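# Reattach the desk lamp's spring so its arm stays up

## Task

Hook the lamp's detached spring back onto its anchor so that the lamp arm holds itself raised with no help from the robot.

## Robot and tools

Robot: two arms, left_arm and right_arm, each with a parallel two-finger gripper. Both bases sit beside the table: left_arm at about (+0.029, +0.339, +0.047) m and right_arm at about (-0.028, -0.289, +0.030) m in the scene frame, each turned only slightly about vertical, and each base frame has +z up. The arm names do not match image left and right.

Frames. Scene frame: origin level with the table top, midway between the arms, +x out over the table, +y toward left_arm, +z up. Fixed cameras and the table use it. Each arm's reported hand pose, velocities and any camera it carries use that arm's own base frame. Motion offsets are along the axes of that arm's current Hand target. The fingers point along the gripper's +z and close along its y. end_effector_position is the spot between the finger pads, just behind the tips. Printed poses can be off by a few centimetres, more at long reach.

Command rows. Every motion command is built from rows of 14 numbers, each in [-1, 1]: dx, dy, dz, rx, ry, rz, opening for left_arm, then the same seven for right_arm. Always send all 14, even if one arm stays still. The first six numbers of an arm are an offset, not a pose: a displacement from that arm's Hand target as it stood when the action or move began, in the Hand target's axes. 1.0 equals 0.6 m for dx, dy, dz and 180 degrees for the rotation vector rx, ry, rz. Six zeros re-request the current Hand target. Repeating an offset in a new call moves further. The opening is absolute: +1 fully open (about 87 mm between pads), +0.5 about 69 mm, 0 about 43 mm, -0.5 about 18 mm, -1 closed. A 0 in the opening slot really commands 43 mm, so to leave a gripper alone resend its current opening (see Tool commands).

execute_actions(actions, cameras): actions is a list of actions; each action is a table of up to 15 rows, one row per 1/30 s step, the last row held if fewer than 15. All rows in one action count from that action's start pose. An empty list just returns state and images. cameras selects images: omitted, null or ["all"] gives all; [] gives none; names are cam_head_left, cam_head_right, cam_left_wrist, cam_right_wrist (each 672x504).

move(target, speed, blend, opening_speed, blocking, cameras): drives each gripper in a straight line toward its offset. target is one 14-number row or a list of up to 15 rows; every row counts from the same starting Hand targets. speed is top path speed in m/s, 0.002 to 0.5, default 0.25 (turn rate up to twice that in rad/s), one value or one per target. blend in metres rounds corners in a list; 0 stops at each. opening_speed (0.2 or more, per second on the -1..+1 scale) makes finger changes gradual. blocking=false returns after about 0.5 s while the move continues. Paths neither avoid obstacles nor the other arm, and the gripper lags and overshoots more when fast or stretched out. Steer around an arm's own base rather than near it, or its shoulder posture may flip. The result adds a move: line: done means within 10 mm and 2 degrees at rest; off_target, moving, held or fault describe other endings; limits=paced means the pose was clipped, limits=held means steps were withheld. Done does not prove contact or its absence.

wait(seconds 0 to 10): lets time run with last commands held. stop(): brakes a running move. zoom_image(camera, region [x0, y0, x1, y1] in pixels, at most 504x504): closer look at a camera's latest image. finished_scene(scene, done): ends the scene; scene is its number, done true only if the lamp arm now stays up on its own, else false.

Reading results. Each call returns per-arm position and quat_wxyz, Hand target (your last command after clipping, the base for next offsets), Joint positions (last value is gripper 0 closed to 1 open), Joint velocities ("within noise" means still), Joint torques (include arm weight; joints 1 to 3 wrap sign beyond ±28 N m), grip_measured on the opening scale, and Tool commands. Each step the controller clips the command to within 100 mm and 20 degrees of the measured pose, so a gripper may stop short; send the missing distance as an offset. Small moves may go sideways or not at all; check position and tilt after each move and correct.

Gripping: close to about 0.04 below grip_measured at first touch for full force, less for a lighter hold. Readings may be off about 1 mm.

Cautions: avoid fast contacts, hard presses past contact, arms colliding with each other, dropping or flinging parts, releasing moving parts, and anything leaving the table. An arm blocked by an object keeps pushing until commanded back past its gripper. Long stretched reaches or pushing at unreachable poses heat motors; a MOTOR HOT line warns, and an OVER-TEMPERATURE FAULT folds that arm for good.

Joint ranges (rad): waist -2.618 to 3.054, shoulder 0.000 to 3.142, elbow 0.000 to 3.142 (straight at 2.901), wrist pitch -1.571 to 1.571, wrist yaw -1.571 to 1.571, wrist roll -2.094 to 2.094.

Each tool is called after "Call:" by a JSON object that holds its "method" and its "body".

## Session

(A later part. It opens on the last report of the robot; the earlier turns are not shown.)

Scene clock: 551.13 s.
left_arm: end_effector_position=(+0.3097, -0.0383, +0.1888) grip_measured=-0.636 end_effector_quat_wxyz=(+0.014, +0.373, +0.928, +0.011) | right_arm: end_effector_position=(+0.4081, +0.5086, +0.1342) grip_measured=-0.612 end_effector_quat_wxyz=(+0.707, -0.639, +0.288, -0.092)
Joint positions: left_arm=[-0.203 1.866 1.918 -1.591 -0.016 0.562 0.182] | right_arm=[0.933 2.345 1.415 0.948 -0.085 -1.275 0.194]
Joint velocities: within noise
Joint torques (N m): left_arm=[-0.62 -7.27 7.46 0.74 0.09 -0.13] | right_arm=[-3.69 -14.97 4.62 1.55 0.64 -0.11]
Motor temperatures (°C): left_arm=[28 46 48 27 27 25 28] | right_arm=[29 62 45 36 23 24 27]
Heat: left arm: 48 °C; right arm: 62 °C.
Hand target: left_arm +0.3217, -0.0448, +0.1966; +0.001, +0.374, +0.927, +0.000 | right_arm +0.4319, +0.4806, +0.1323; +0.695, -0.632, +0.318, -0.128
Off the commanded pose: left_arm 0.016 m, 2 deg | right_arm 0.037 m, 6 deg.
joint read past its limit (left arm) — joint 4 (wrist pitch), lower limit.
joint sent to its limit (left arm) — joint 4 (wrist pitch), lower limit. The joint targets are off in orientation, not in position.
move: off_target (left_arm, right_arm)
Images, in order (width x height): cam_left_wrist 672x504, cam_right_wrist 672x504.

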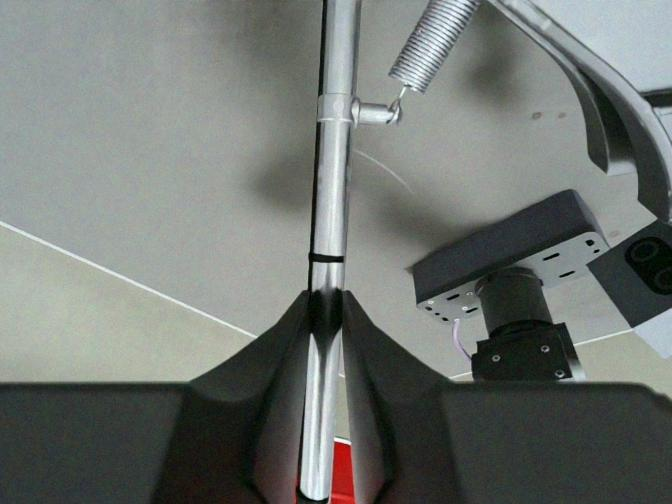

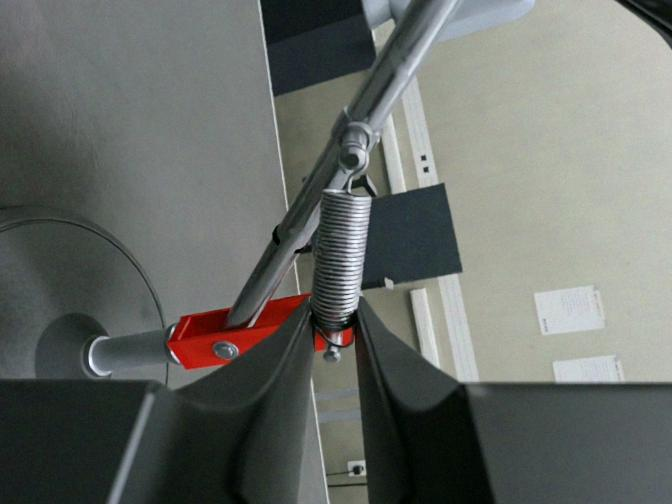

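Call:
{"method": "move", "body": {"target": [-0.033,0,-0.024,0,0,0,-0.9,0.022,0.004,-0.008,0,0,0,-0.95], "speed": 0.06, "cameras": ["cam_left_wrist","cam_right_wrist"]}}

Call:
{"method": "zoom_image", "body": {"camera": "cam_right_wrist", "region": [260, 150, 510, 420]}}

Scene clock: 557.60 s.
left_arm: end_effector_position=(+0.3229, -0.0537, +0.2058) grip_measured=-0.635 end_effector_quat_wxyz=(+0.054, +0.378, +0.924, +0.014) | right_arm: end_effector_position=(+0.4157, +0.4980, +0.1370) grip_measured=-0.613 end_effector_quat_wxyz=(+0.717, -0.630, +0.282, -0.095)
Joint positions: left_arm=[-0.236 1.876 2.011 -1.593 -0.011 0.541 0.183] | right_arm=[0.906 2.345 1.391 1.001 -0.112 -1.277 0.193]
Joint velocities: within noise
Joint torques (N m): left_arm=[-0.35 -6.41 7.42 0.92 0 -0.18] | right_arm=[-3.66 -14.69 4.08 1.26 0.65 -0.09]
Motor temperatures (°C): left_arm=[28 46 48 27 27 25 28] | right_arm=[30 62 44 36 23 24 27]
Heat: left arm: 48 °C; right arm: 62 °C.
Hand target: left_arm +0.3360, -0.0586, +0.2111; +0.001, +0.374, +0.927, +0.000 | right_arm +0.4386, +0.4695, +0.1263; +0.695, -0.632, +0.318, -0.128
Off the commanded pose: left_arm 0.015 m, 6 deg | right_arm 0.038 m, 6 deg.
joint read past its limit (left arm) — joint 4 (wrist pitch), lower limit.
joint sent to its limit (left arm) — joint 4 (wrist pitch), lower limit. The joint targets are off in orientation, not in position.
move: off_target (left_arm, right_arm)
Images, in order (width x height): cam_left_wrist 672x504, cam_right_wrist 672x504.

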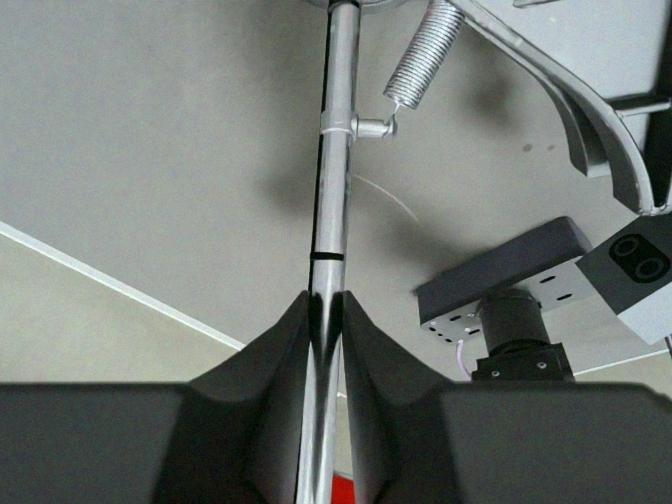

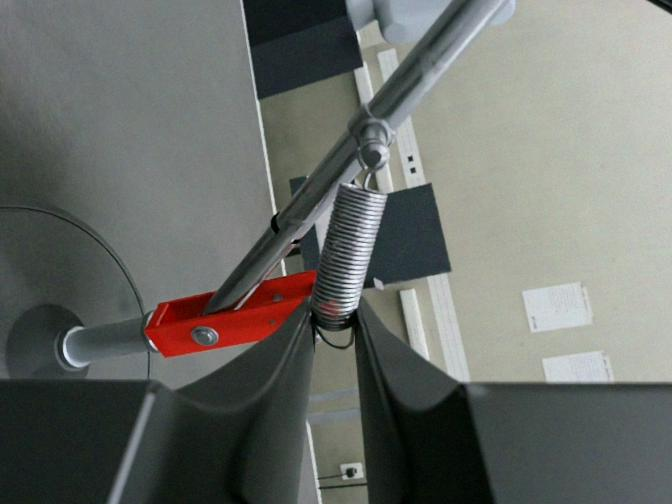

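Scaled by 1.867 from the camera's 672x504 image, which has a finer 960x720 frame.

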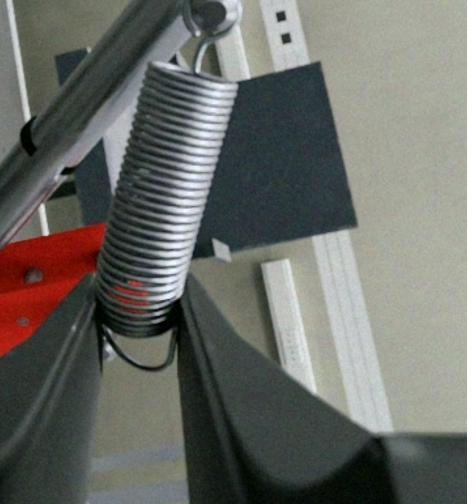

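Call:
{"method": "move", "body": {"target": [0,0,0,0,0,0,-0.9,0.004,0.017,0,0,0,0,-0.95], "speed": 0.06, "cameras": ["cam_left_wrist","cam_right_wrist"]}}

Call:
{"method": "zoom_image", "body": {"camera": "cam_right_wrist", "region": [260, 250, 410, 410]}}

Scene clock: 565.30 s.
left_arm: end_effector_position=(+0.3228, -0.0537, +0.2058) grip_measured=-0.635 end_effector_quat_wxyz=(+0.054, +0.378, +0.924, +0.014) | right_arm: end_effector_position=(+0.4148, +0.4969, +0.1386) grip_measured=-0.613 end_effector_quat_wxyz=(+0.721, -0.626, +0.279, -0.097)
Joint positions: left_arm=[-0.236 1.876 2.011 -1.593 -0.011 0.541 0.183] | right_arm=[0.906 2.345 1.383 1.022 -0.112 -1.278 0.193]
Joint velocities: within noise
Joint torques (N m): left_arm=[-0.36 -6.41 7.41 0.91 0 -0.18] | right_arm=[-3.56 -12.29 4.12 1.36 0.68 -0.08]
Motor temperatures (°C): left_arm=[28 45 49 27 27 25 29] | right_arm=[30 62 44 35 23 24 27]
Heat: left arm: 49 °C; right arm: 62 °C.
Hand target: left_arm +0.3360, -0.0586, +0.2111; +0.001, +0.374, +0.927, +0.000 | right_arm +0.4382, +0.4698, +0.1158; +0.695, -0.632, +0.318, -0.128
Off the commanded pose: left_arm 0.015 m, 6 deg | right_arm 0.042 m, 6 deg.
joint read past its limit (left arm) — joint 4 (wrist pitch), lower limit.
joint sent to its limit (left arm) — joint 4 (wrist pitch), lower limit. The joint targets are off in orientation, not in position.
move: off_target (left_arm, right_arm)
Images, in order (width x height): cam_left_wrist 672x504, cam_right_wrist 672x504.

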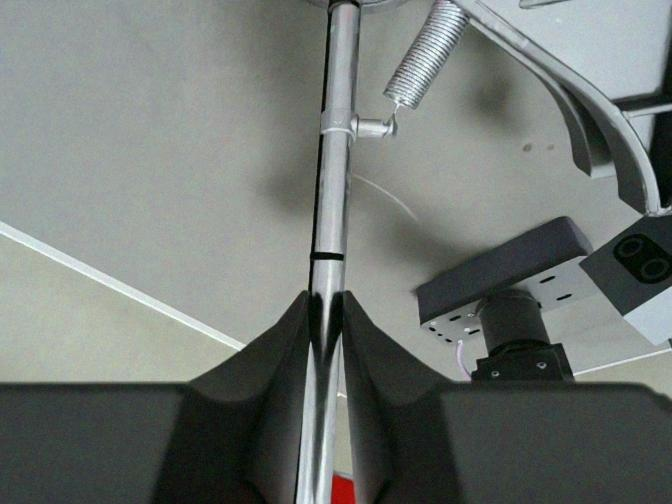

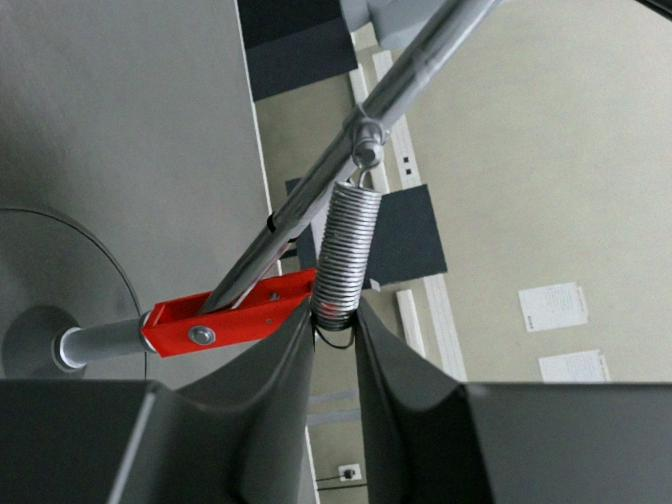

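Scaled by 3.150 from the camera's 672x504 image, which has a finer 960x720 frame.

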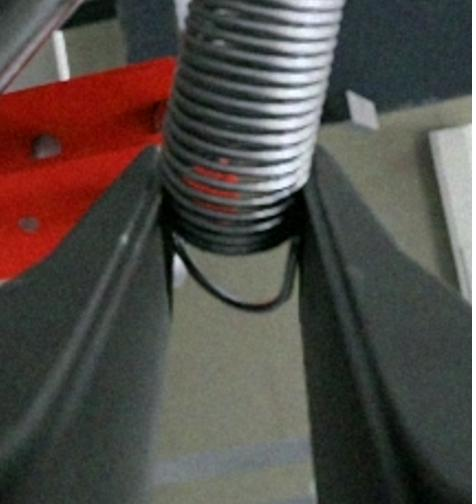

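Call:
{"method": "move", "body": {"target": [0,0,0,0,0,0,-0.9,0,0.017,-0.004,0,0,0,-0.95], "speed": 0.05, "cameras": ["cam_left_wrist","cam_right_wrist"]}}

Call:
{"method": "zoom_image", "body": {"camera": "cam_right_wrist", "region": [260, 250, 410, 410]}}

Scene clock: 569.07 s.
left_arm: end_effector_position=(+0.3228, -0.0537, +0.2058) grip_measured=-0.635 end_effector_quat_wxyz=(+0.054, +0.378, +0.924, +0.014) | right_arm: end_effector_position=(+0.4129, +0.4944, +0.1387) grip_measured=-0.613 end_effector_quat_wxyz=(+0.726, -0.622, +0.277, -0.098)
Joint positions: left_arm=[-0.236 1.876 2.011 -1.593 -0.011 0.541 0.183] | right_arm=[0.906 2.345 1.364 1.054 -0.112 -1.278 0.193]
Joint velocities: within noise
Joint torques (N m): left_arm=[-0.35 -6.41 7.41 0.92 0 -0.18] | right_arm=[-3.06 -10.54 4.05 1.37 0.74 -0.09]
Motor temperatures (°C): left_arm=[28 45 49 27 27 25 29] | right_arm=[30 61 43 35 23 24 27]
Heat: left arm: 49 °C; right arm: 61 °C.
Hand target: left_arm +0.3360, -0.0586, +0.2111; +0.001, +0.374, +0.927, +0.000 | right_arm +0.4345, +0.4696, +0.1060; +0.695, -0.632, +0.318, -0.128
Off the commanded pose: left_arm 0.015 m, 6 deg | right_arm 0.046 m, 7 deg.
joint read past its limit (left arm) — joint 4 (wrist pitch), lower limit.
joint sent to its limit (left arm) — joint 4 (wrist pitch), lower limit. The joint targets are off in orientation, not in position.
move: off_target (left_arm, right_arm)
Images, in order (width x height): cam_left_wrist 672x504, cam_right_wrist 672x504.

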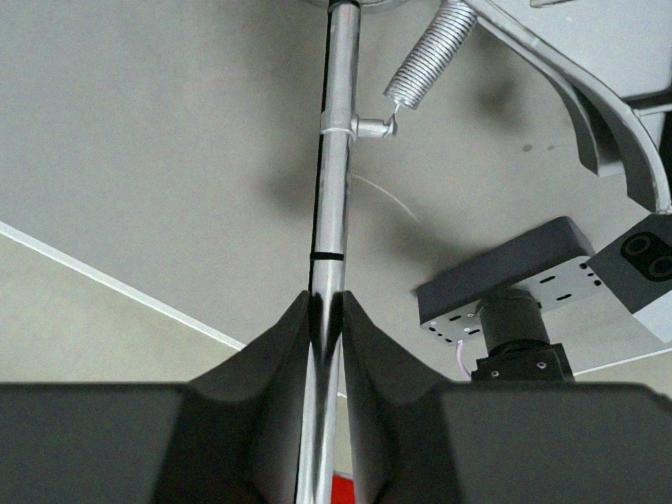

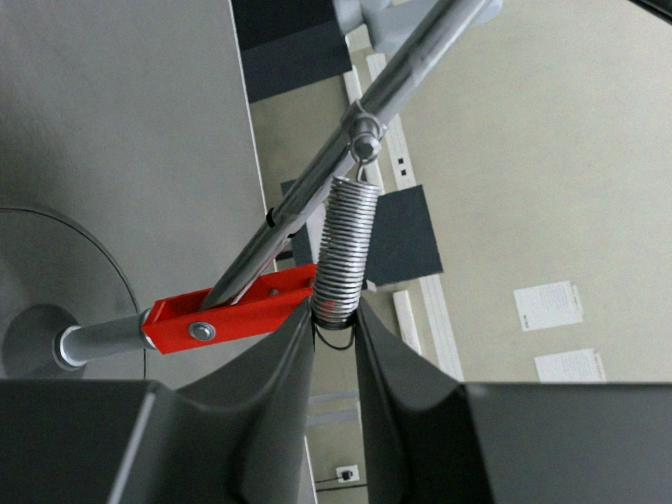

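Scaled by 3.150 from the camera's 672x504 image, which has a finer 960x720 frame.

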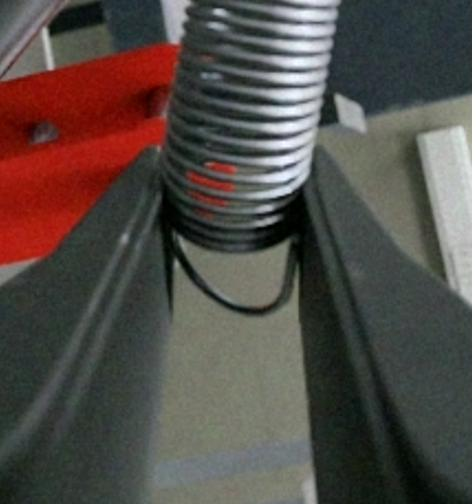

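Call:
{"method": "move", "body": {"target": [0,0,0,0,0,0,-0.9,-0.003,0.02,0.006,0,0,0,-0.95], "speed": 0.05, "cameras": ["cam_right_wrist"]}}

Call:
{"method": "zoom_image", "body": {"camera": "cam_right_wrist", "region": [260, 250, 410, 410]}}

Scene clock: 574.80 s.
left_arm: end_effector_position=(+0.3228, -0.0537, +0.2058) grip_measured=-0.635 end_effector_quat_wxyz=(+0.054, +0.378, +0.924, +0.014) | right_arm: end_effector_position=(+0.4130, +0.4945, +0.1331) grip_measured=-0.613 end_effector_quat_wxyz=(+0.733, -0.616, +0.272, -0.101)
Joint positions: left_arm=[-0.236 1.876 2.011 -1.593 -0.011 0.541 0.183] | right_arm=[0.906 2.374 1.364 1.105 -0.112 -1.281 0.193]
Joint velocities: within noise
Joint torques (N m): left_arm=[-0.35 -6.41 7.41 0.91 0 -0.18] | right_arm=[-2.11 -9.96 5 1.13 0.86 -0.08]
Motor temperatures (°C): left_arm=[28 45 50 27 27 25 29] | right_arm=[30 60 43 35 23 24 27]
Heat: left arm: 50 °C; right arm: 60 °C.
Hand target: left_arm +0.3360, -0.0586, +0.2111; +0.001, +0.374, +0.927, +0.000 | right_arm +0.4326, +0.4755, +0.0949; +0.695, -0.632, +0.318, -0.129
Off the commanded pose: left_arm 0.015 m, 6 deg | right_arm 0.047 m, 8 deg.
joint read past its limit (left arm) — joint 4 (wrist pitch), lower limit.
joint sent to its limit (left arm) — joint 4 (wrist pitch), lower limit. The joint targets are off in orientation, not in position.
move: off_target (left_arm, right_arm)
Images, in order (width x height): cam_right_wrist 672x504.

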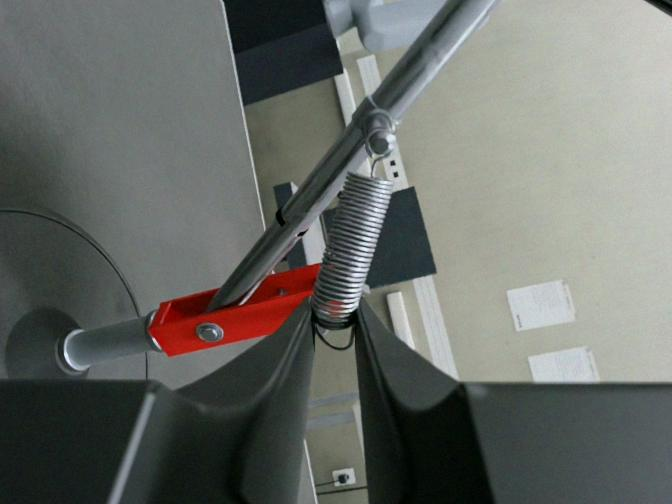

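Scaled by 3.150 from the camera's 672x504 image, which has a finer 960x720 frame.

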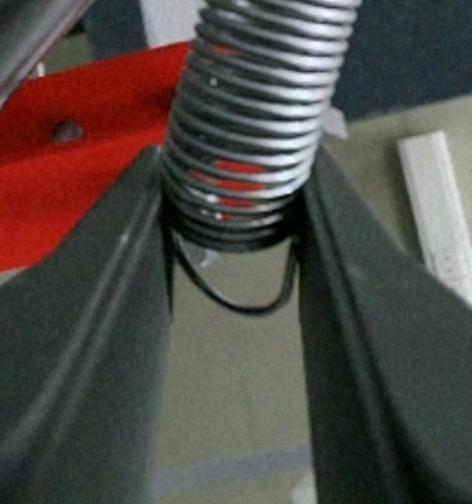

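Call:
{"method": "move", "body": {"target": [0,0,0,0,0,0,-0.9,-0.002,0.007,0,0,0,0,-0.95], "speed": 0.05, "cameras": ["cam_right_wrist"]}}

Call:
{"method": "zoom_image", "body": {"camera": "cam_right_wrist", "region": [260, 250, 410, 410]}}

Scene clock: 580.00 s.
left_arm: end_effector_position=(+0.3228, -0.0537, +0.2058) grip_measured=-0.635 end_effector_quat_wxyz=(+0.054, +0.378, +0.924, +0.014) | right_arm: end_effector_position=(+0.4132, +0.4942, +0.1317) grip_measured=-0.613 end_effector_quat_wxyz=(+0.735, -0.613, +0.271, -0.102)
Joint positions: left_arm=[-0.236 1.876 2.011 -1.593 -0.011 0.541 0.183] | right_arm=[0.906 2.383 1.364 1.12 -0.11 -1.282 0.193]
Joint velocities: within noise
Joint torques (N m): left_arm=[-0.35 -6.41 7.41 0.91 0.01 -0.18] | right_arm=[-1.66 -9.85 4.86 1.06 0.89 -0.06]
Motor temperatures (°C): left_arm=[28 45 50 27 27 25 29] | right_arm=[30 60 43 35 24 24 27]
Heat: left arm: 50 °C; right arm: 60 °C.
Hand target: left_arm +0.3360, -0.0586, +0.2111; +0.001, +0.374, +0.927, +0.000 | right_arm +0.4307, +0.4770, +0.0913; +0.695, -0.632, +0.318, -0.128
Off the commanded pose: left_arm 0.015 m, 6 deg | right_arm 0.047 m, 8 deg.
joint read past its limit (left arm) — joint 4 (wrist pitch), lower limit.
joint sent to its limit (left arm) — joint 4 (wrist pitch), lower limit. The joint targets are off in orientation, not in position.
move: off_target (left_arm, right_arm)
Images, in order (width x height): cam_right_wrist 672x504.

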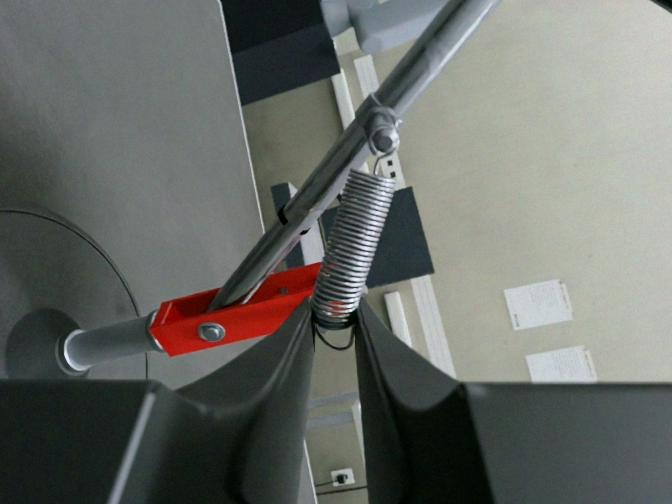

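Scaled by 3.150 from the camera's 672x504 image, which has a finer 960x720 frame.

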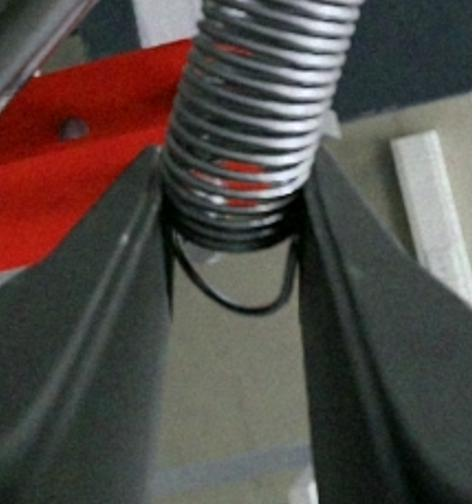

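Call:
{"method": "zoom_image", "body": {"camera": "cam_right_wrist", "region": [290, 280, 390, 380]}}

Call:
{"method": "move", "body": {"target": [0,0,0,0,0,0,-0.9,0.003,0.005,0.018,0,0,0,-0.95], "speed": 0.05, "cameras": ["cam_right_wrist"]}}

Call:
{"method": "zoom_image", "body": {"camera": "cam_right_wrist", "region": [290, 280, 390, 380]}}

Scaled by 5.040 from the camera's 672x504 image, which has a finer 960x720 frame.

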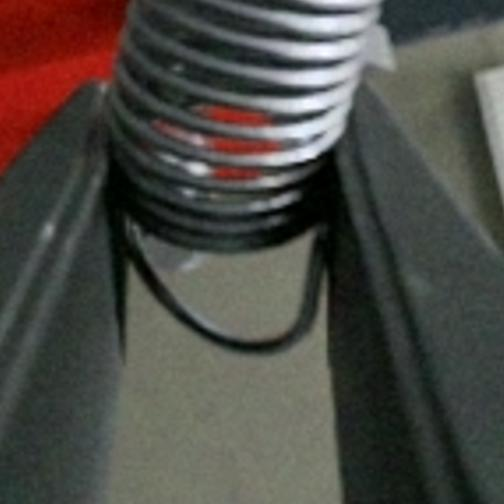

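Scene clock: 589.37 s.
left_arm: end_effector_position=(+0.3228, -0.0537, +0.2058) grip_measured=-0.635 end_effector_quat_wxyz=(+0.054, +0.378, +0.924, +0.014) | right_arm: end_effector_position=(+0.4168, +0.5000, +0.1293) grip_measured=-0.615 end_effector_quat_wxyz=(+0.738, -0.611, +0.269, -0.103)
Joint positions: left_arm=[-0.236 1.876 2.011 -1.593 -0.011 0.541 0.183] | right_arm=[0.908 2.414 1.403 1.123 -0.108 -1.283 0.192]
Joint velocities: within noise
Joint torques (N m): left_arm=[-0.38 -6.42 7.42 0.92 0.01 -0.18] | right_arm=[-1.92 -9.84 6.28 0.88 0.85 -0.05]
Motor temperatures (°C): left_arm=[28 45 50 27 27 25 29] | right_arm=[30 58 43 34 24 24 27]
Heat: left arm: 50 °C; right arm: 58 °C.
Hand target: left_arm +0.3360, -0.0586, +0.2111; +0.001, +0.374, +0.927, +0.000 | right_arm +0.4380, +0.4850, +0.0879; +0.695, -0.632, +0.318, -0.128
Off the commanded pose: left_arm 0.015 m, 6 deg | right_arm 0.049 m, 8 deg.
joint read past its limit (left arm) — joint 4 (wrist pitch), lower limit.
joint sent to its limit (left arm) — joint 4 (wrist pitch), lower limit. The joint targets are off in orientation, not in position.
move: off_target (left_arm, right_arm)
Images, in order (width x height): cam_right_wrist 672x504.

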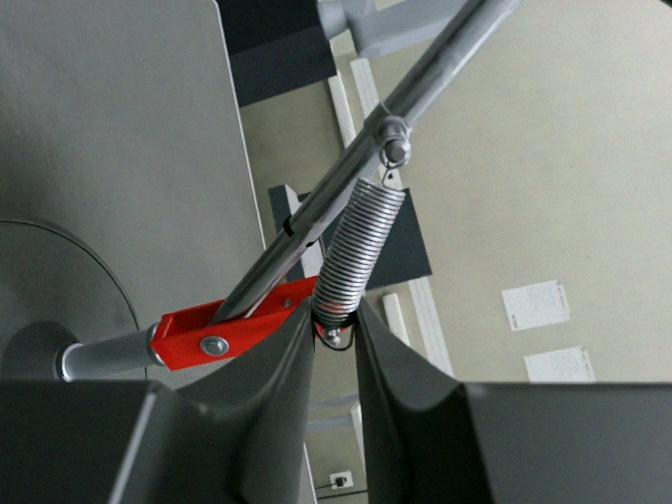

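Scaled by 5.040 from the camera's 672x504 image, which has a finer 960x720 frame.

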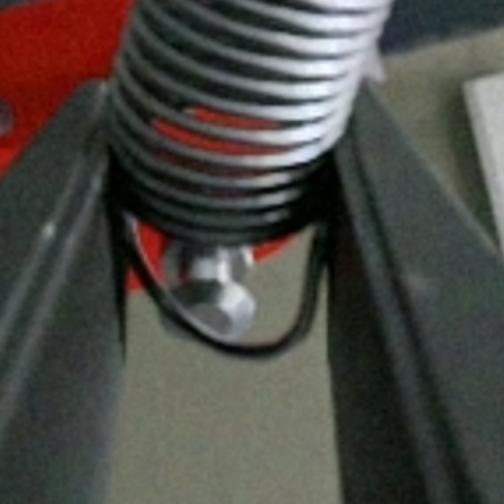

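Call:
{"method": "move", "body": {"target": [0,0,0,0,0,0,-0.9,0.012,0.004,0.0,0,0,0,-0.95], "speed": 0.05, "cameras": ["cam_right_wrist"]}}

Call:
{"method": "zoom_image", "body": {"camera": "cam_right_wrist", "region": [290, 280, 390, 380]}}

Scene clock: 594.23 s.
left_arm: end_effector_position=(+0.3228, -0.0537, +0.2058) grip_measured=-0.635 end_effector_quat_wxyz=(+0.054, +0.378, +0.924, +0.014) | right_arm: end_effector_position=(+0.4167, +0.4999, +0.1267) grip_measured=-0.615 end_effector_quat_wxyz=(+0.738, -0.610, +0.268, -0.104)
Joint positions: left_arm=[-0.236 1.876 2.011 -1.593 -0.011 0.541 0.183] | right_arm=[0.908 2.422 1.403 1.132 -0.108 -1.284 0.192]
Joint velocities: within noise
Joint torques (N m): left_arm=[-0.34 -6.41 7.42 0.91 0 -0.18] | right_arm=[-3.04 -9.63 6.23 0.89 0.73 -0.02]
Motor temperatures (°C): left_arm=[28 45 51 27 27 25 29] | right_arm=[30 58 43 34 24 24 27]
Heat: left arm: 51 °C; right arm: 58 °C.
Hand target: left_arm +0.3360, -0.0586, +0.2111; +0.001, +0.374, +0.927, +0.000 | right_arm +0.4430, +0.4812, +0.0838; +0.695, -0.632, +0.318, -0.129
Off the commanded pose: left_arm 0.015 m, 6 deg | right_arm 0.054 m, 8 deg.
joint read past its limit (left arm) — joint 4 (wrist pitch), lower limit.
joint sent to its limit (left arm) — joint 4 (wrist pitch), lower limit. The joint targets are off in orientation, not in position.
move: off_target (left_arm, right_arm)
Images, in order (width x height): cam_right_wrist 672x504.

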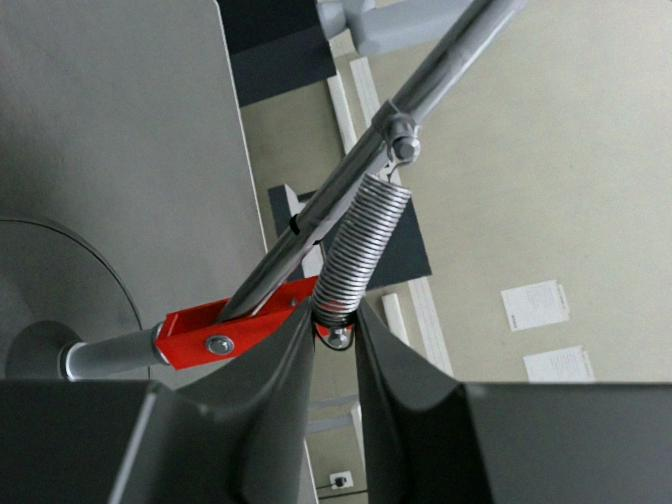

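Scaled by 5.040 from the camera's 672x504 image, which has a finer 960x720 frame.

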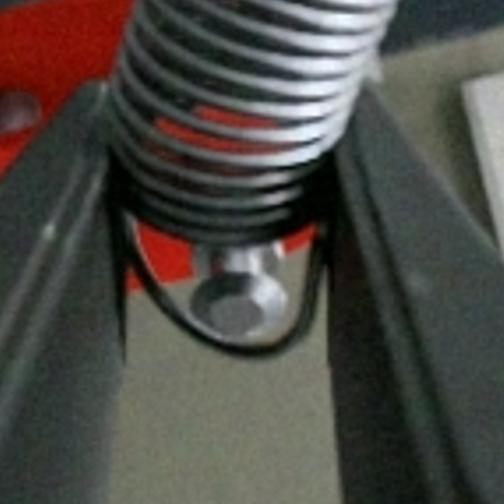

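Call:
{"method": "move", "body": {"target": [0,0,0,0,0,0,-0.9,0.016,0.0,0.008,0,0,0,-0.95], "speed": 0.05, "cameras": ["cam_right_wrist"]}}

Call:
{"method": "zoom_image", "body": {"camera": "cam_right_wrist", "region": [290, 280, 390, 380]}}

Scene clock: 598.00 s.
left_arm: end_effector_position=(+0.3228, -0.0537, +0.2058) grip_measured=-0.635 end_effector_quat_wxyz=(+0.054, +0.378, +0.924, +0.014) | right_arm: end_effector_position=(+0.4204, +0.5022, +0.1266) grip_measured=-0.615 end_effector_quat_wxyz=(+0.742, -0.609, +0.262, -0.101)
Joint positions: left_arm=[-0.236 1.876 2.011 -1.593 -0.011 0.541 0.183] | right_arm=[0.9 2.44 1.425 1.136 -0.128 -1.284 0.192]
Joint velocities: within noise
Joint torques (N m): left_arm=[-0.35 -6.42 7.39 0.91 0 -0.18] | right_arm=[-3.99 -9.7 6.22 0.81 0.74 -0.02]
Motor temperatures (°C): left_arm=[28 45 51 27 27 25 29] | right_arm=[30 57 43 34 24 24 27]
Heat: left arm: 51 °C; right arm: 57 °C.
Hand target: left_arm +0.3360, -0.0586, +0.2111; +0.001, +0.374, +0.927, +0.000 | right_arm +0.4533, +0.4794, +0.0807; +0.695, -0.632, +0.318, -0.129
Off the commanded pose: left_arm 0.015 m, 6 deg | right_arm 0.061 m, 9 deg.
joint read past its limit (left arm) — joint 4 (wrist pitch), lower limit.
joint sent to its limit (left arm) — joint 4 (wrist pitch), lower limit. The joint targets are off in orientation, not in position.
move: off_target (left_arm, right_arm)
Images, in order (width x height): cam_right_wrist 672x504.

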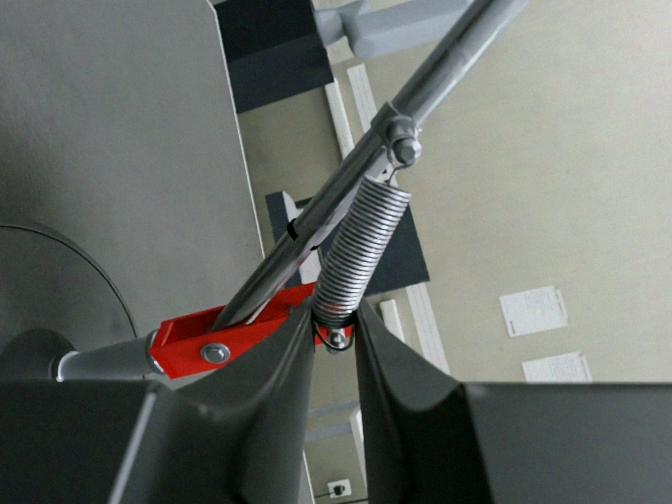

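Scaled by 5.040 from the camera's 672x504 image, which has a finer 960x720 frame.

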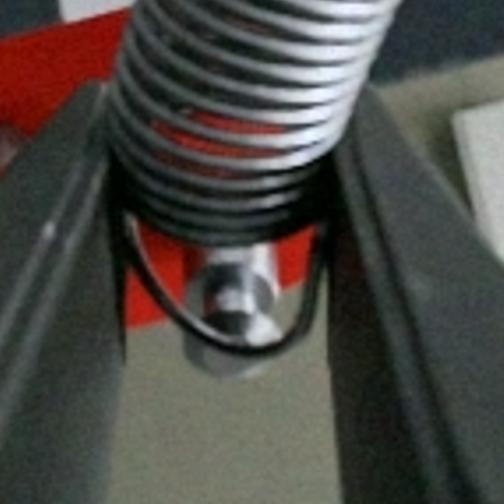

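Call:
{"method": "move", "body": {"target": [0,0,0,0,0,0,-0.9,0.018,0.0,-0.004,0,0,0,-0.95], "speed": 0.05, "cameras": ["cam_right_wrist"]}}

Call:
{"method": "zoom_image", "body": {"camera": "cam_right_wrist", "region": [290, 280, 390, 380]}}

Scene clock: 601.23 s.
left_arm: end_effector_position=(+0.3228, -0.0537, +0.2058) grip_measured=-0.635 end_effector_quat_wxyz=(+0.054, +0.378, +0.924, +0.014) | right_arm: end_effector_position=(+0.4231, +0.5004, +0.1274) grip_measured=-0.615 end_effector_quat_wxyz=(+0.743, -0.612, +0.255, -0.096)
Joint positions: left_arm=[-0.236 1.876 2.011 -1.593 -0.011 0.541 0.183] | right_arm=[0.886 2.44 1.426 1.138 -0.16 -1.284 0.192]
Joint velocities: within noise
Joint torques (N m): left_arm=[-0.35 -6.41 7.41 0.91 0 -0.18] | right_arm=[-4.63 -9.37 5.24 0.9 0.88 -0.02]
Motor temperatures (°C): left_arm=[28 45 51 27 27 25 29] | right_arm=[30 56 43 34 24 24 27]
Heat: left arm: 51 °C; right arm: 56 °C.
Hand target: left_arm +0.3360, -0.0586, +0.2111; +0.001, +0.374, +0.927, +0.000 | right_arm +0.4600, +0.4714, +0.0780; +0.695, -0.632, +0.318, -0.128
Off the commanded pose: left_arm 0.015 m, 6 deg | right_arm 0.069 m, 10 deg.
joint read past its limit (left arm) — joint 4 (wrist pitch), lower limit.
joint sent to its limit (left arm) — joint 4 (wrist pitch), lower limit. The joint targets are off in orientation, not in position.
move: off_target (left_arm, right_arm)
Images, in order (width x height): cam_right_wrist 672x504.

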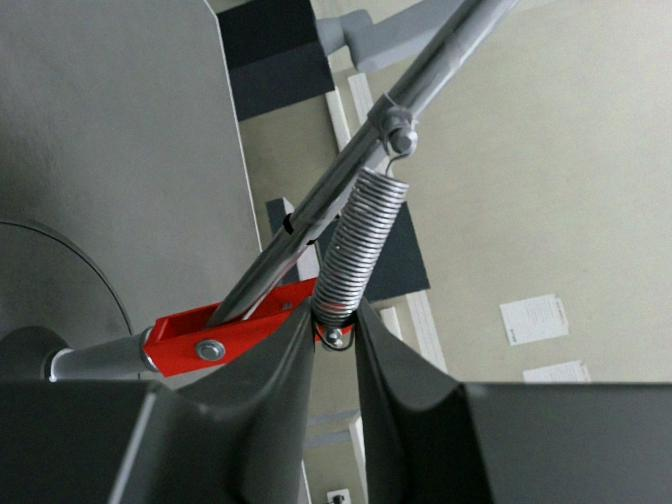

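Scaled by 5.040 from the camera's 672x504 image, which has a finer 960x720 frame.

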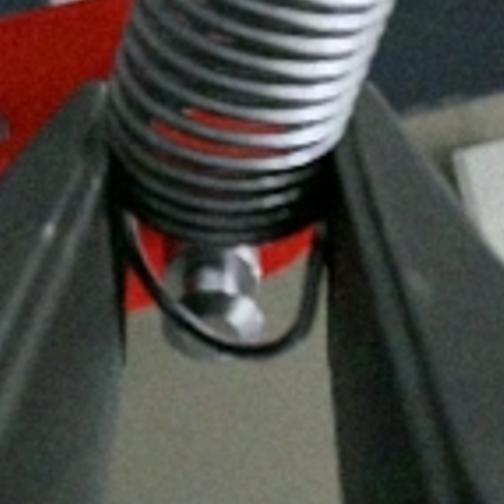

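Call:
{"method": "move", "body": {"target": [0,0,0,0,0,0,-0.9,0.02,0.007,-0.002,0,0,0,-0.95], "speed": 0.05, "cameras": ["cam_right_wrist"]}}

Call:
{"method": "zoom_image", "body": {"camera": "cam_right_wrist", "region": [290, 280, 390, 380]}}

Scene clock: 604.33 s.
left_arm: end_effector_position=(+0.3228, -0.0537, +0.2058) grip_measured=-0.635 end_effector_quat_wxyz=(+0.054, +0.378, +0.924, +0.014) | right_arm: end_effector_position=(+0.4255, +0.4979, +0.1253) grip_measured=-0.615 end_effector_quat_wxyz=(+0.749, -0.610, +0.244, -0.092)
Joint positions: left_arm=[-0.236 1.876 2.011 -1.593 -0.011 0.541 0.183] | right_arm=[0.872 2.456 1.426 1.171 -0.194 -1.284 0.192]
Joint velocities: within noise
Joint torques (N m): left_arm=[-0.35 -6.42 7.41 0.91 0 -0.18] | right_arm=[-5.24 -9.43 4.45 0.8 1.01 -0.03]
Motor temperatures (°C): left_arm=[28 45 51 27 27 25 29] | right_arm=[30 56 43 33 24 24 27]
Heat: left arm: 51 °C; right arm: 56 °C.
Hand target: left_arm +0.3360, -0.0586, +0.2111; +0.001, +0.374, +0.927, +0.000 | right_arm +0.4675, +0.4641, +0.0706; +0.695, -0.632, +0.318, -0.129
Off the commanded pose: left_arm 0.015 m, 6 deg | right_arm 0.077 m, 12 deg.
joint read past its limit (left arm) — joint 4 (wrist pitch), lower limit.
joint sent to its limit (left arm) — joint 4 (wrist pitch), lower limit. The joint targets are off in orientation, not in position.
move: off_target (left_arm, right_arm)
Images, in order (width x height): cam_right_wrist 672x504.

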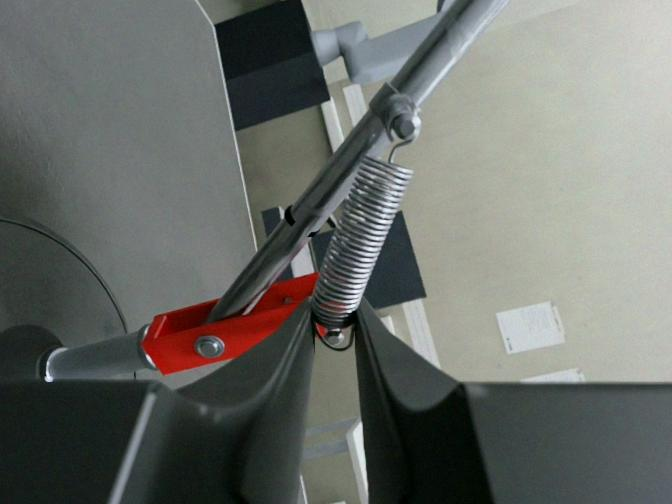

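Scaled by 5.040 from the camera's 672x504 image, which has a finer 960x720 frame.

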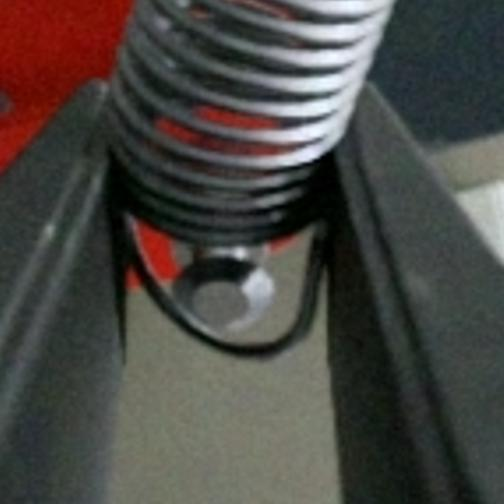

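Call:
{"method": "move", "body": {"target": [0,0,0,0,0,0,-0.9,0.02,0.004,0.004,0,0,0,-0.95], "speed": 0.05, "cameras": ["cam_right_wrist"]}}

Call:
{"method": "zoom_image", "body": {"camera": "cam_right_wrist", "region": [290, 280, 390, 380]}}

Call:
{"method": "move", "body": {"target": [0,0,0,0,0,0,-0.9,0.01,0.0,0.016,0,0,0,-0.95], "speed": 0.05, "cameras": ["cam_right_wrist"]}}

Call:
{"method": "zoom_image", "body": {"camera": "cam_right_wrist", "region": [290, 280, 390, 380]}}

Scene clock: 610.67 s.
left_arm: end_effector_position=(+0.3228, -0.0537, +0.2058) grip_measured=-0.635 end_effector_quat_wxyz=(+0.054, +0.378, +0.924, +0.014) | right_arm: end_effector_position=(+0.4278, +0.4948, +0.1225) grip_measured=-0.615 end_effector_quat_wxyz=(+0.752, -0.610, +0.235, -0.087)
Joint positions: left_arm=[-0.236 1.876 2.011 -1.593 -0.011 0.541 0.183] | right_arm=[0.857 2.469 1.423 1.197 -0.229 -1.284 0.192]
Joint velocities: within noise
Joint torques (N m): left_arm=[-0.35 -6.42 7.42 0.91 0 -0.18] | right_arm=[-5.87 -9.02 5.14 0.65 1.14 -0.03]
Motor temperatures (°C): left_arm=[28 45 51 27 27 25 29] | right_arm=[30 55 43 33 24 24 27]
Heat: left arm: 51 °C; right arm: 55 °C.
Hand target: left_arm +0.3360, -0.0586, +0.2111; +0.001, +0.374, +0.927, +0.000 | right_arm +0.4777, +0.4593, +0.0648; +0.695, -0.632, +0.318, -0.129
Off the commanded pose: left_arm 0.015 m, 6 deg | right_arm 0.084 m, 13 deg.
joint read past its limit (left arm) — joint 4 (wrist pitch), lower limit.
joint sent to its limit (left arm) — joint 4 (wrist pitch), lower limit. The joint targets are off in orientation, not in position.
move: off_target (left_arm, right_arm)
Images, in order (width x height): cam_right_wrist 672x504.

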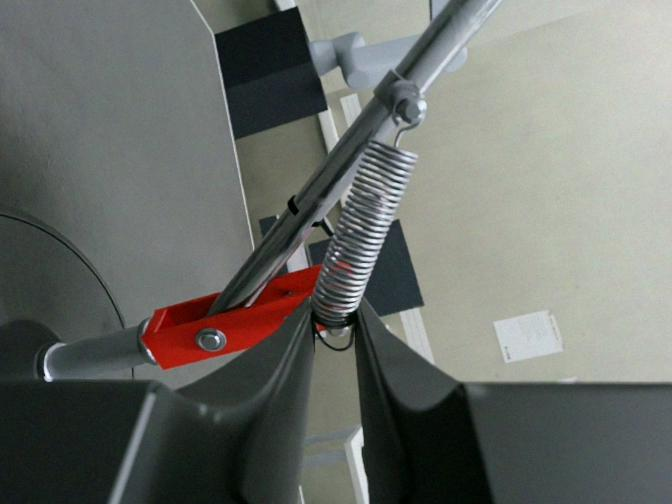

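Scaled by 5.040 from the camera's 672x504 image, which has a finer 960x720 frame.

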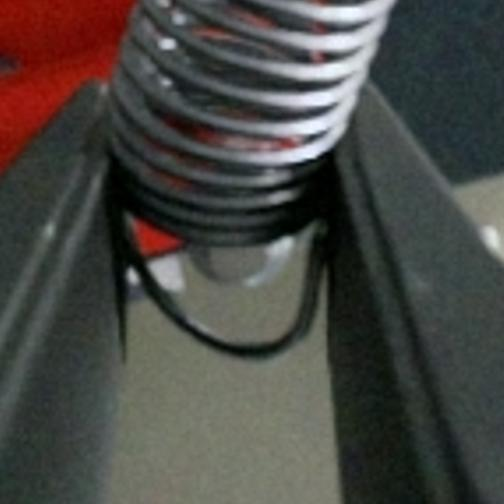

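Scene clock: 611.57 s.
left_arm: end_effector_position=(+0.3225, -0.0567, +0.2037) grip_measured=-0.637 end_effector_quat_wxyz=(+0.053, +0.374, +0.926, +0.006) | right_arm: end_effector_position=(+0.4346, +0.4960, +0.1236) grip_measured=-0.615 end_effector_quat_wxyz=(+0.758, -0.604, +0.229, -0.090)
Joint positions: left_arm=[-0.236 1.882 2.011 -1.593 0.005 0.532 0.181] | right_arm=[0.847 2.496 1.459 1.207 -0.24 -1.285 0.192]
Joint velocities: within noise
Joint torques (N m): left_arm=[-0.25 -6.91 7.43 0.9 -0.11 -0.1] | right_arm=[-5.85 -9.36 5.85 0.39 1.16 -0.02]
Motor temperatures (°C): left_arm=[28 45 51 27 27 25 29] | right_arm=[30 55 43 33 24 24 27]
Heat: left arm: 51 °C; right arm: 55 °C.
Hand target: left_arm +0.3359, -0.0586, +0.2111; +0.001, +0.374, +0.927, +0.000 | right_arm +0.4880, +0.4636, +0.0631; +0.695, -0.632, +0.318, -0.128
Off the commanded pose: left_arm 0.015 m, 6 deg | right_arm 0.087 m, 14 deg.
joint read past its limit (left arm) — joint 4 (wrist pitch), lower limit.
joint sent to its limit (left arm) — joint 4 (wrist pitch), lower limit. The joint targets are off in orientation, not in position.
move: off_target (left_arm, right_arm)
Images, in order (width x height): cam_right_wrist 672x504.

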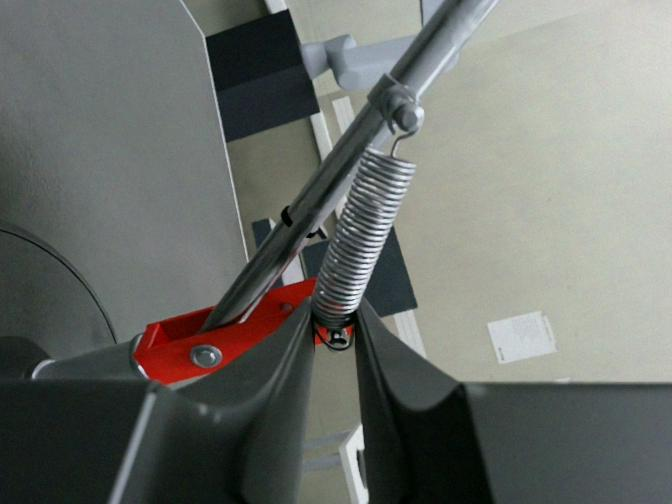

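Scaled by 5.040 from the camera's 672x504 image, which has a finer 960x720 frame.

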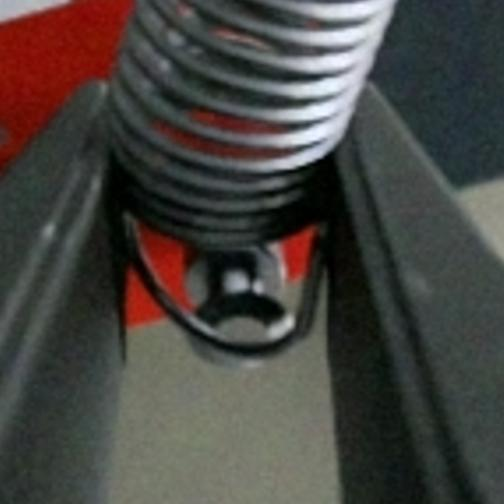

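Call:
{"method": "move", "body": {"target": [0,0,0,0,0,0,-0.9,0.03,0.0,-0.008,0,0,0,-0.95], "speed": 0.06, "cameras": ["cam_right_wrist"]}}

Call:
{"method": "zoom_image", "body": {"camera": "cam_right_wrist", "region": [290, 280, 390, 380]}}

Call:
{"method": "move", "body": {"target": [0,0,0,0,0,0,-0.9,0.015,0.0,0.016,0,0,0,-0.95], "speed": 0.05, "cameras": ["cam_right_wrist"]}}

Call:
{"method": "zoom_image", "body": {"camera": "cam_right_wrist", "region": [290, 280, 390, 380]}}

Scene clock: 618.20 s.
left_arm: end_effector_position=(+0.3225, -0.0568, +0.2037) grip_measured=-0.637 end_effector_quat_wxyz=(+0.053, +0.374, +0.926, +0.006) | right_arm: end_effector_position=(+0.4377, +0.4905, +0.1208) grip_measured=-0.615 end_effector_quat_wxyz=(+0.757, -0.611, +0.217, -0.081)
Joint positions: left_arm=[-0.236 1.882 2.011 -1.593 0.005 0.531 0.181] | right_arm=[0.823 2.496 1.449 1.214 -0.295 -1.287 0.192]
Joint velocities: within noise
Joint torques (N m): left_arm=[-0.25 -6.9 7.42 0.9 -0.12 -0.11] | right_arm=[-6.89 -8.85 5.12 0.52 1.4 -0.01]
Motor temperatures (°C): left_arm=[28 45 51 27 27 25 29] | right_arm=[31 54 43 32 24 24 27]
Heat: left arm: 51 °C; right arm: 54 °C.
Hand target: left_arm +0.3359, -0.0586, +0.2111; +0.001, +0.374, +0.927, +0.000 | right_arm +0.4990, +0.4492, +0.0582; +0.695, -0.632, +0.318, -0.129
Off the commanded pose: left_arm 0.015 m, 6 deg | right_arm 0.097 m, 15 deg.
joint read past its limit (left arm) — joint 4 (wrist pitch), lower limit.
joint sent to its limit (left arm) — joint 4 (wrist pitch), lower limit. The joint targets are off in orientation, not in position.
move: off_target (left_arm, right_arm)
Images, in order (width x height): cam_right_wrist 672x504.

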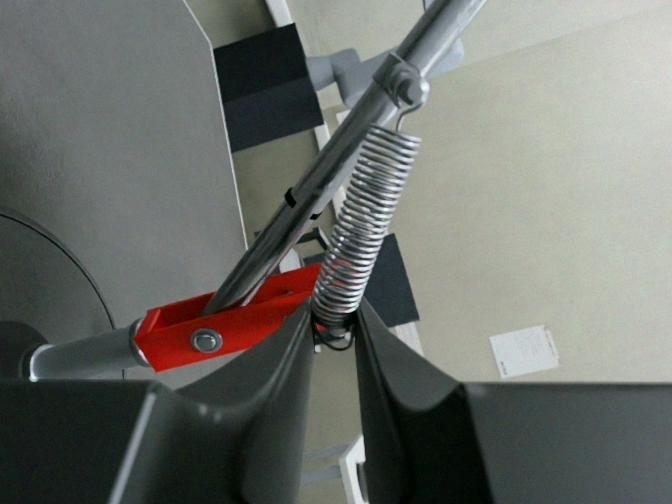

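Scaled by 5.040 from the camera's 672x504 image, which has a finer 960x720 frame.

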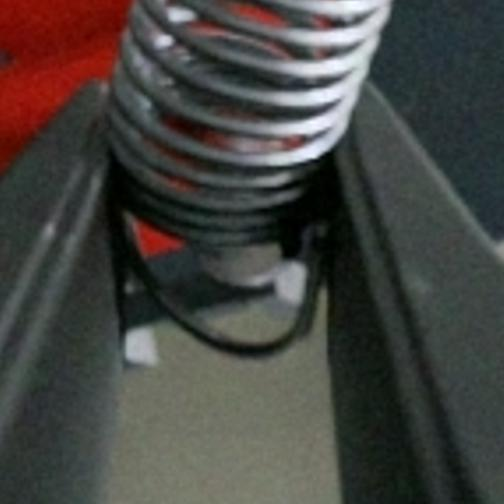

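Scene clock: 619.57 s.
left_arm: end_effector_position=(+0.3292, -0.0607, +0.2022) grip_measured=-0.638 end_effector_quat_wxyz=(+0.066, +0.373, +0.926, +0.001) | right_arm: end_effector_position=(+0.4483, +0.4875, +0.1218) grip_measured=-0.615 end_effector_quat_wxyz=(+0.762, -0.605, +0.213, -0.087)
Joint positions: left_arm=[-0.236 1.885 2.011 -1.565 0.017 0.528 0.181] | right_arm=[0.804 2.523 1.484 1.226 -0.31 -1.288 0.192]
Joint velocities: within noise
Joint torques (N m): left_arm=[-0.2 -7.28 7.47 0.65 -0.22 -0.08] | right_arm=[-6.58 -8.98 5.98 0.24 1.39 0.01]
Motor temperatures (°C): left_arm=[28 45 51 27 27 25 29] | right_arm=[31 54 43 32 25 24 27]
Heat: left arm: 51 °C; right arm: 54 °C.
Hand target: left_arm +0.3359, -0.0586, +0.2111; +0.001, +0.374, +0.927, +0.000 | right_arm +0.5116, +0.4517, +0.0556; +0.695, -0.632, +0.318, -0.129
Off the commanded pose: left_arm 0.011 m, 7 deg | right_arm 0.098 m, 15 deg.
joint read past its limit (left arm) — joint 4 (wrist pitch), lower limit.
joint sent to its limit (left arm) — joint 4 (wrist pitch), lower limit. The joint targets are off in orientation, not in position.
move: off_target (left_arm, right_arm); limits=paced
Images, in order (width x height): cam_right_wrist 672x504.

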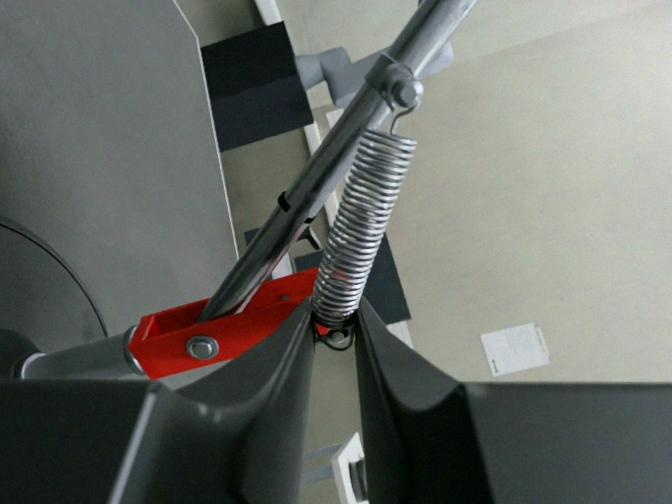

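Scaled by 5.040 from the camera's 672x504 image, which has a finer 960x720 frame.

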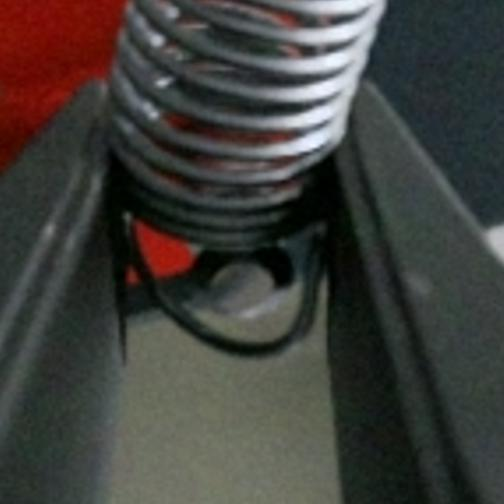

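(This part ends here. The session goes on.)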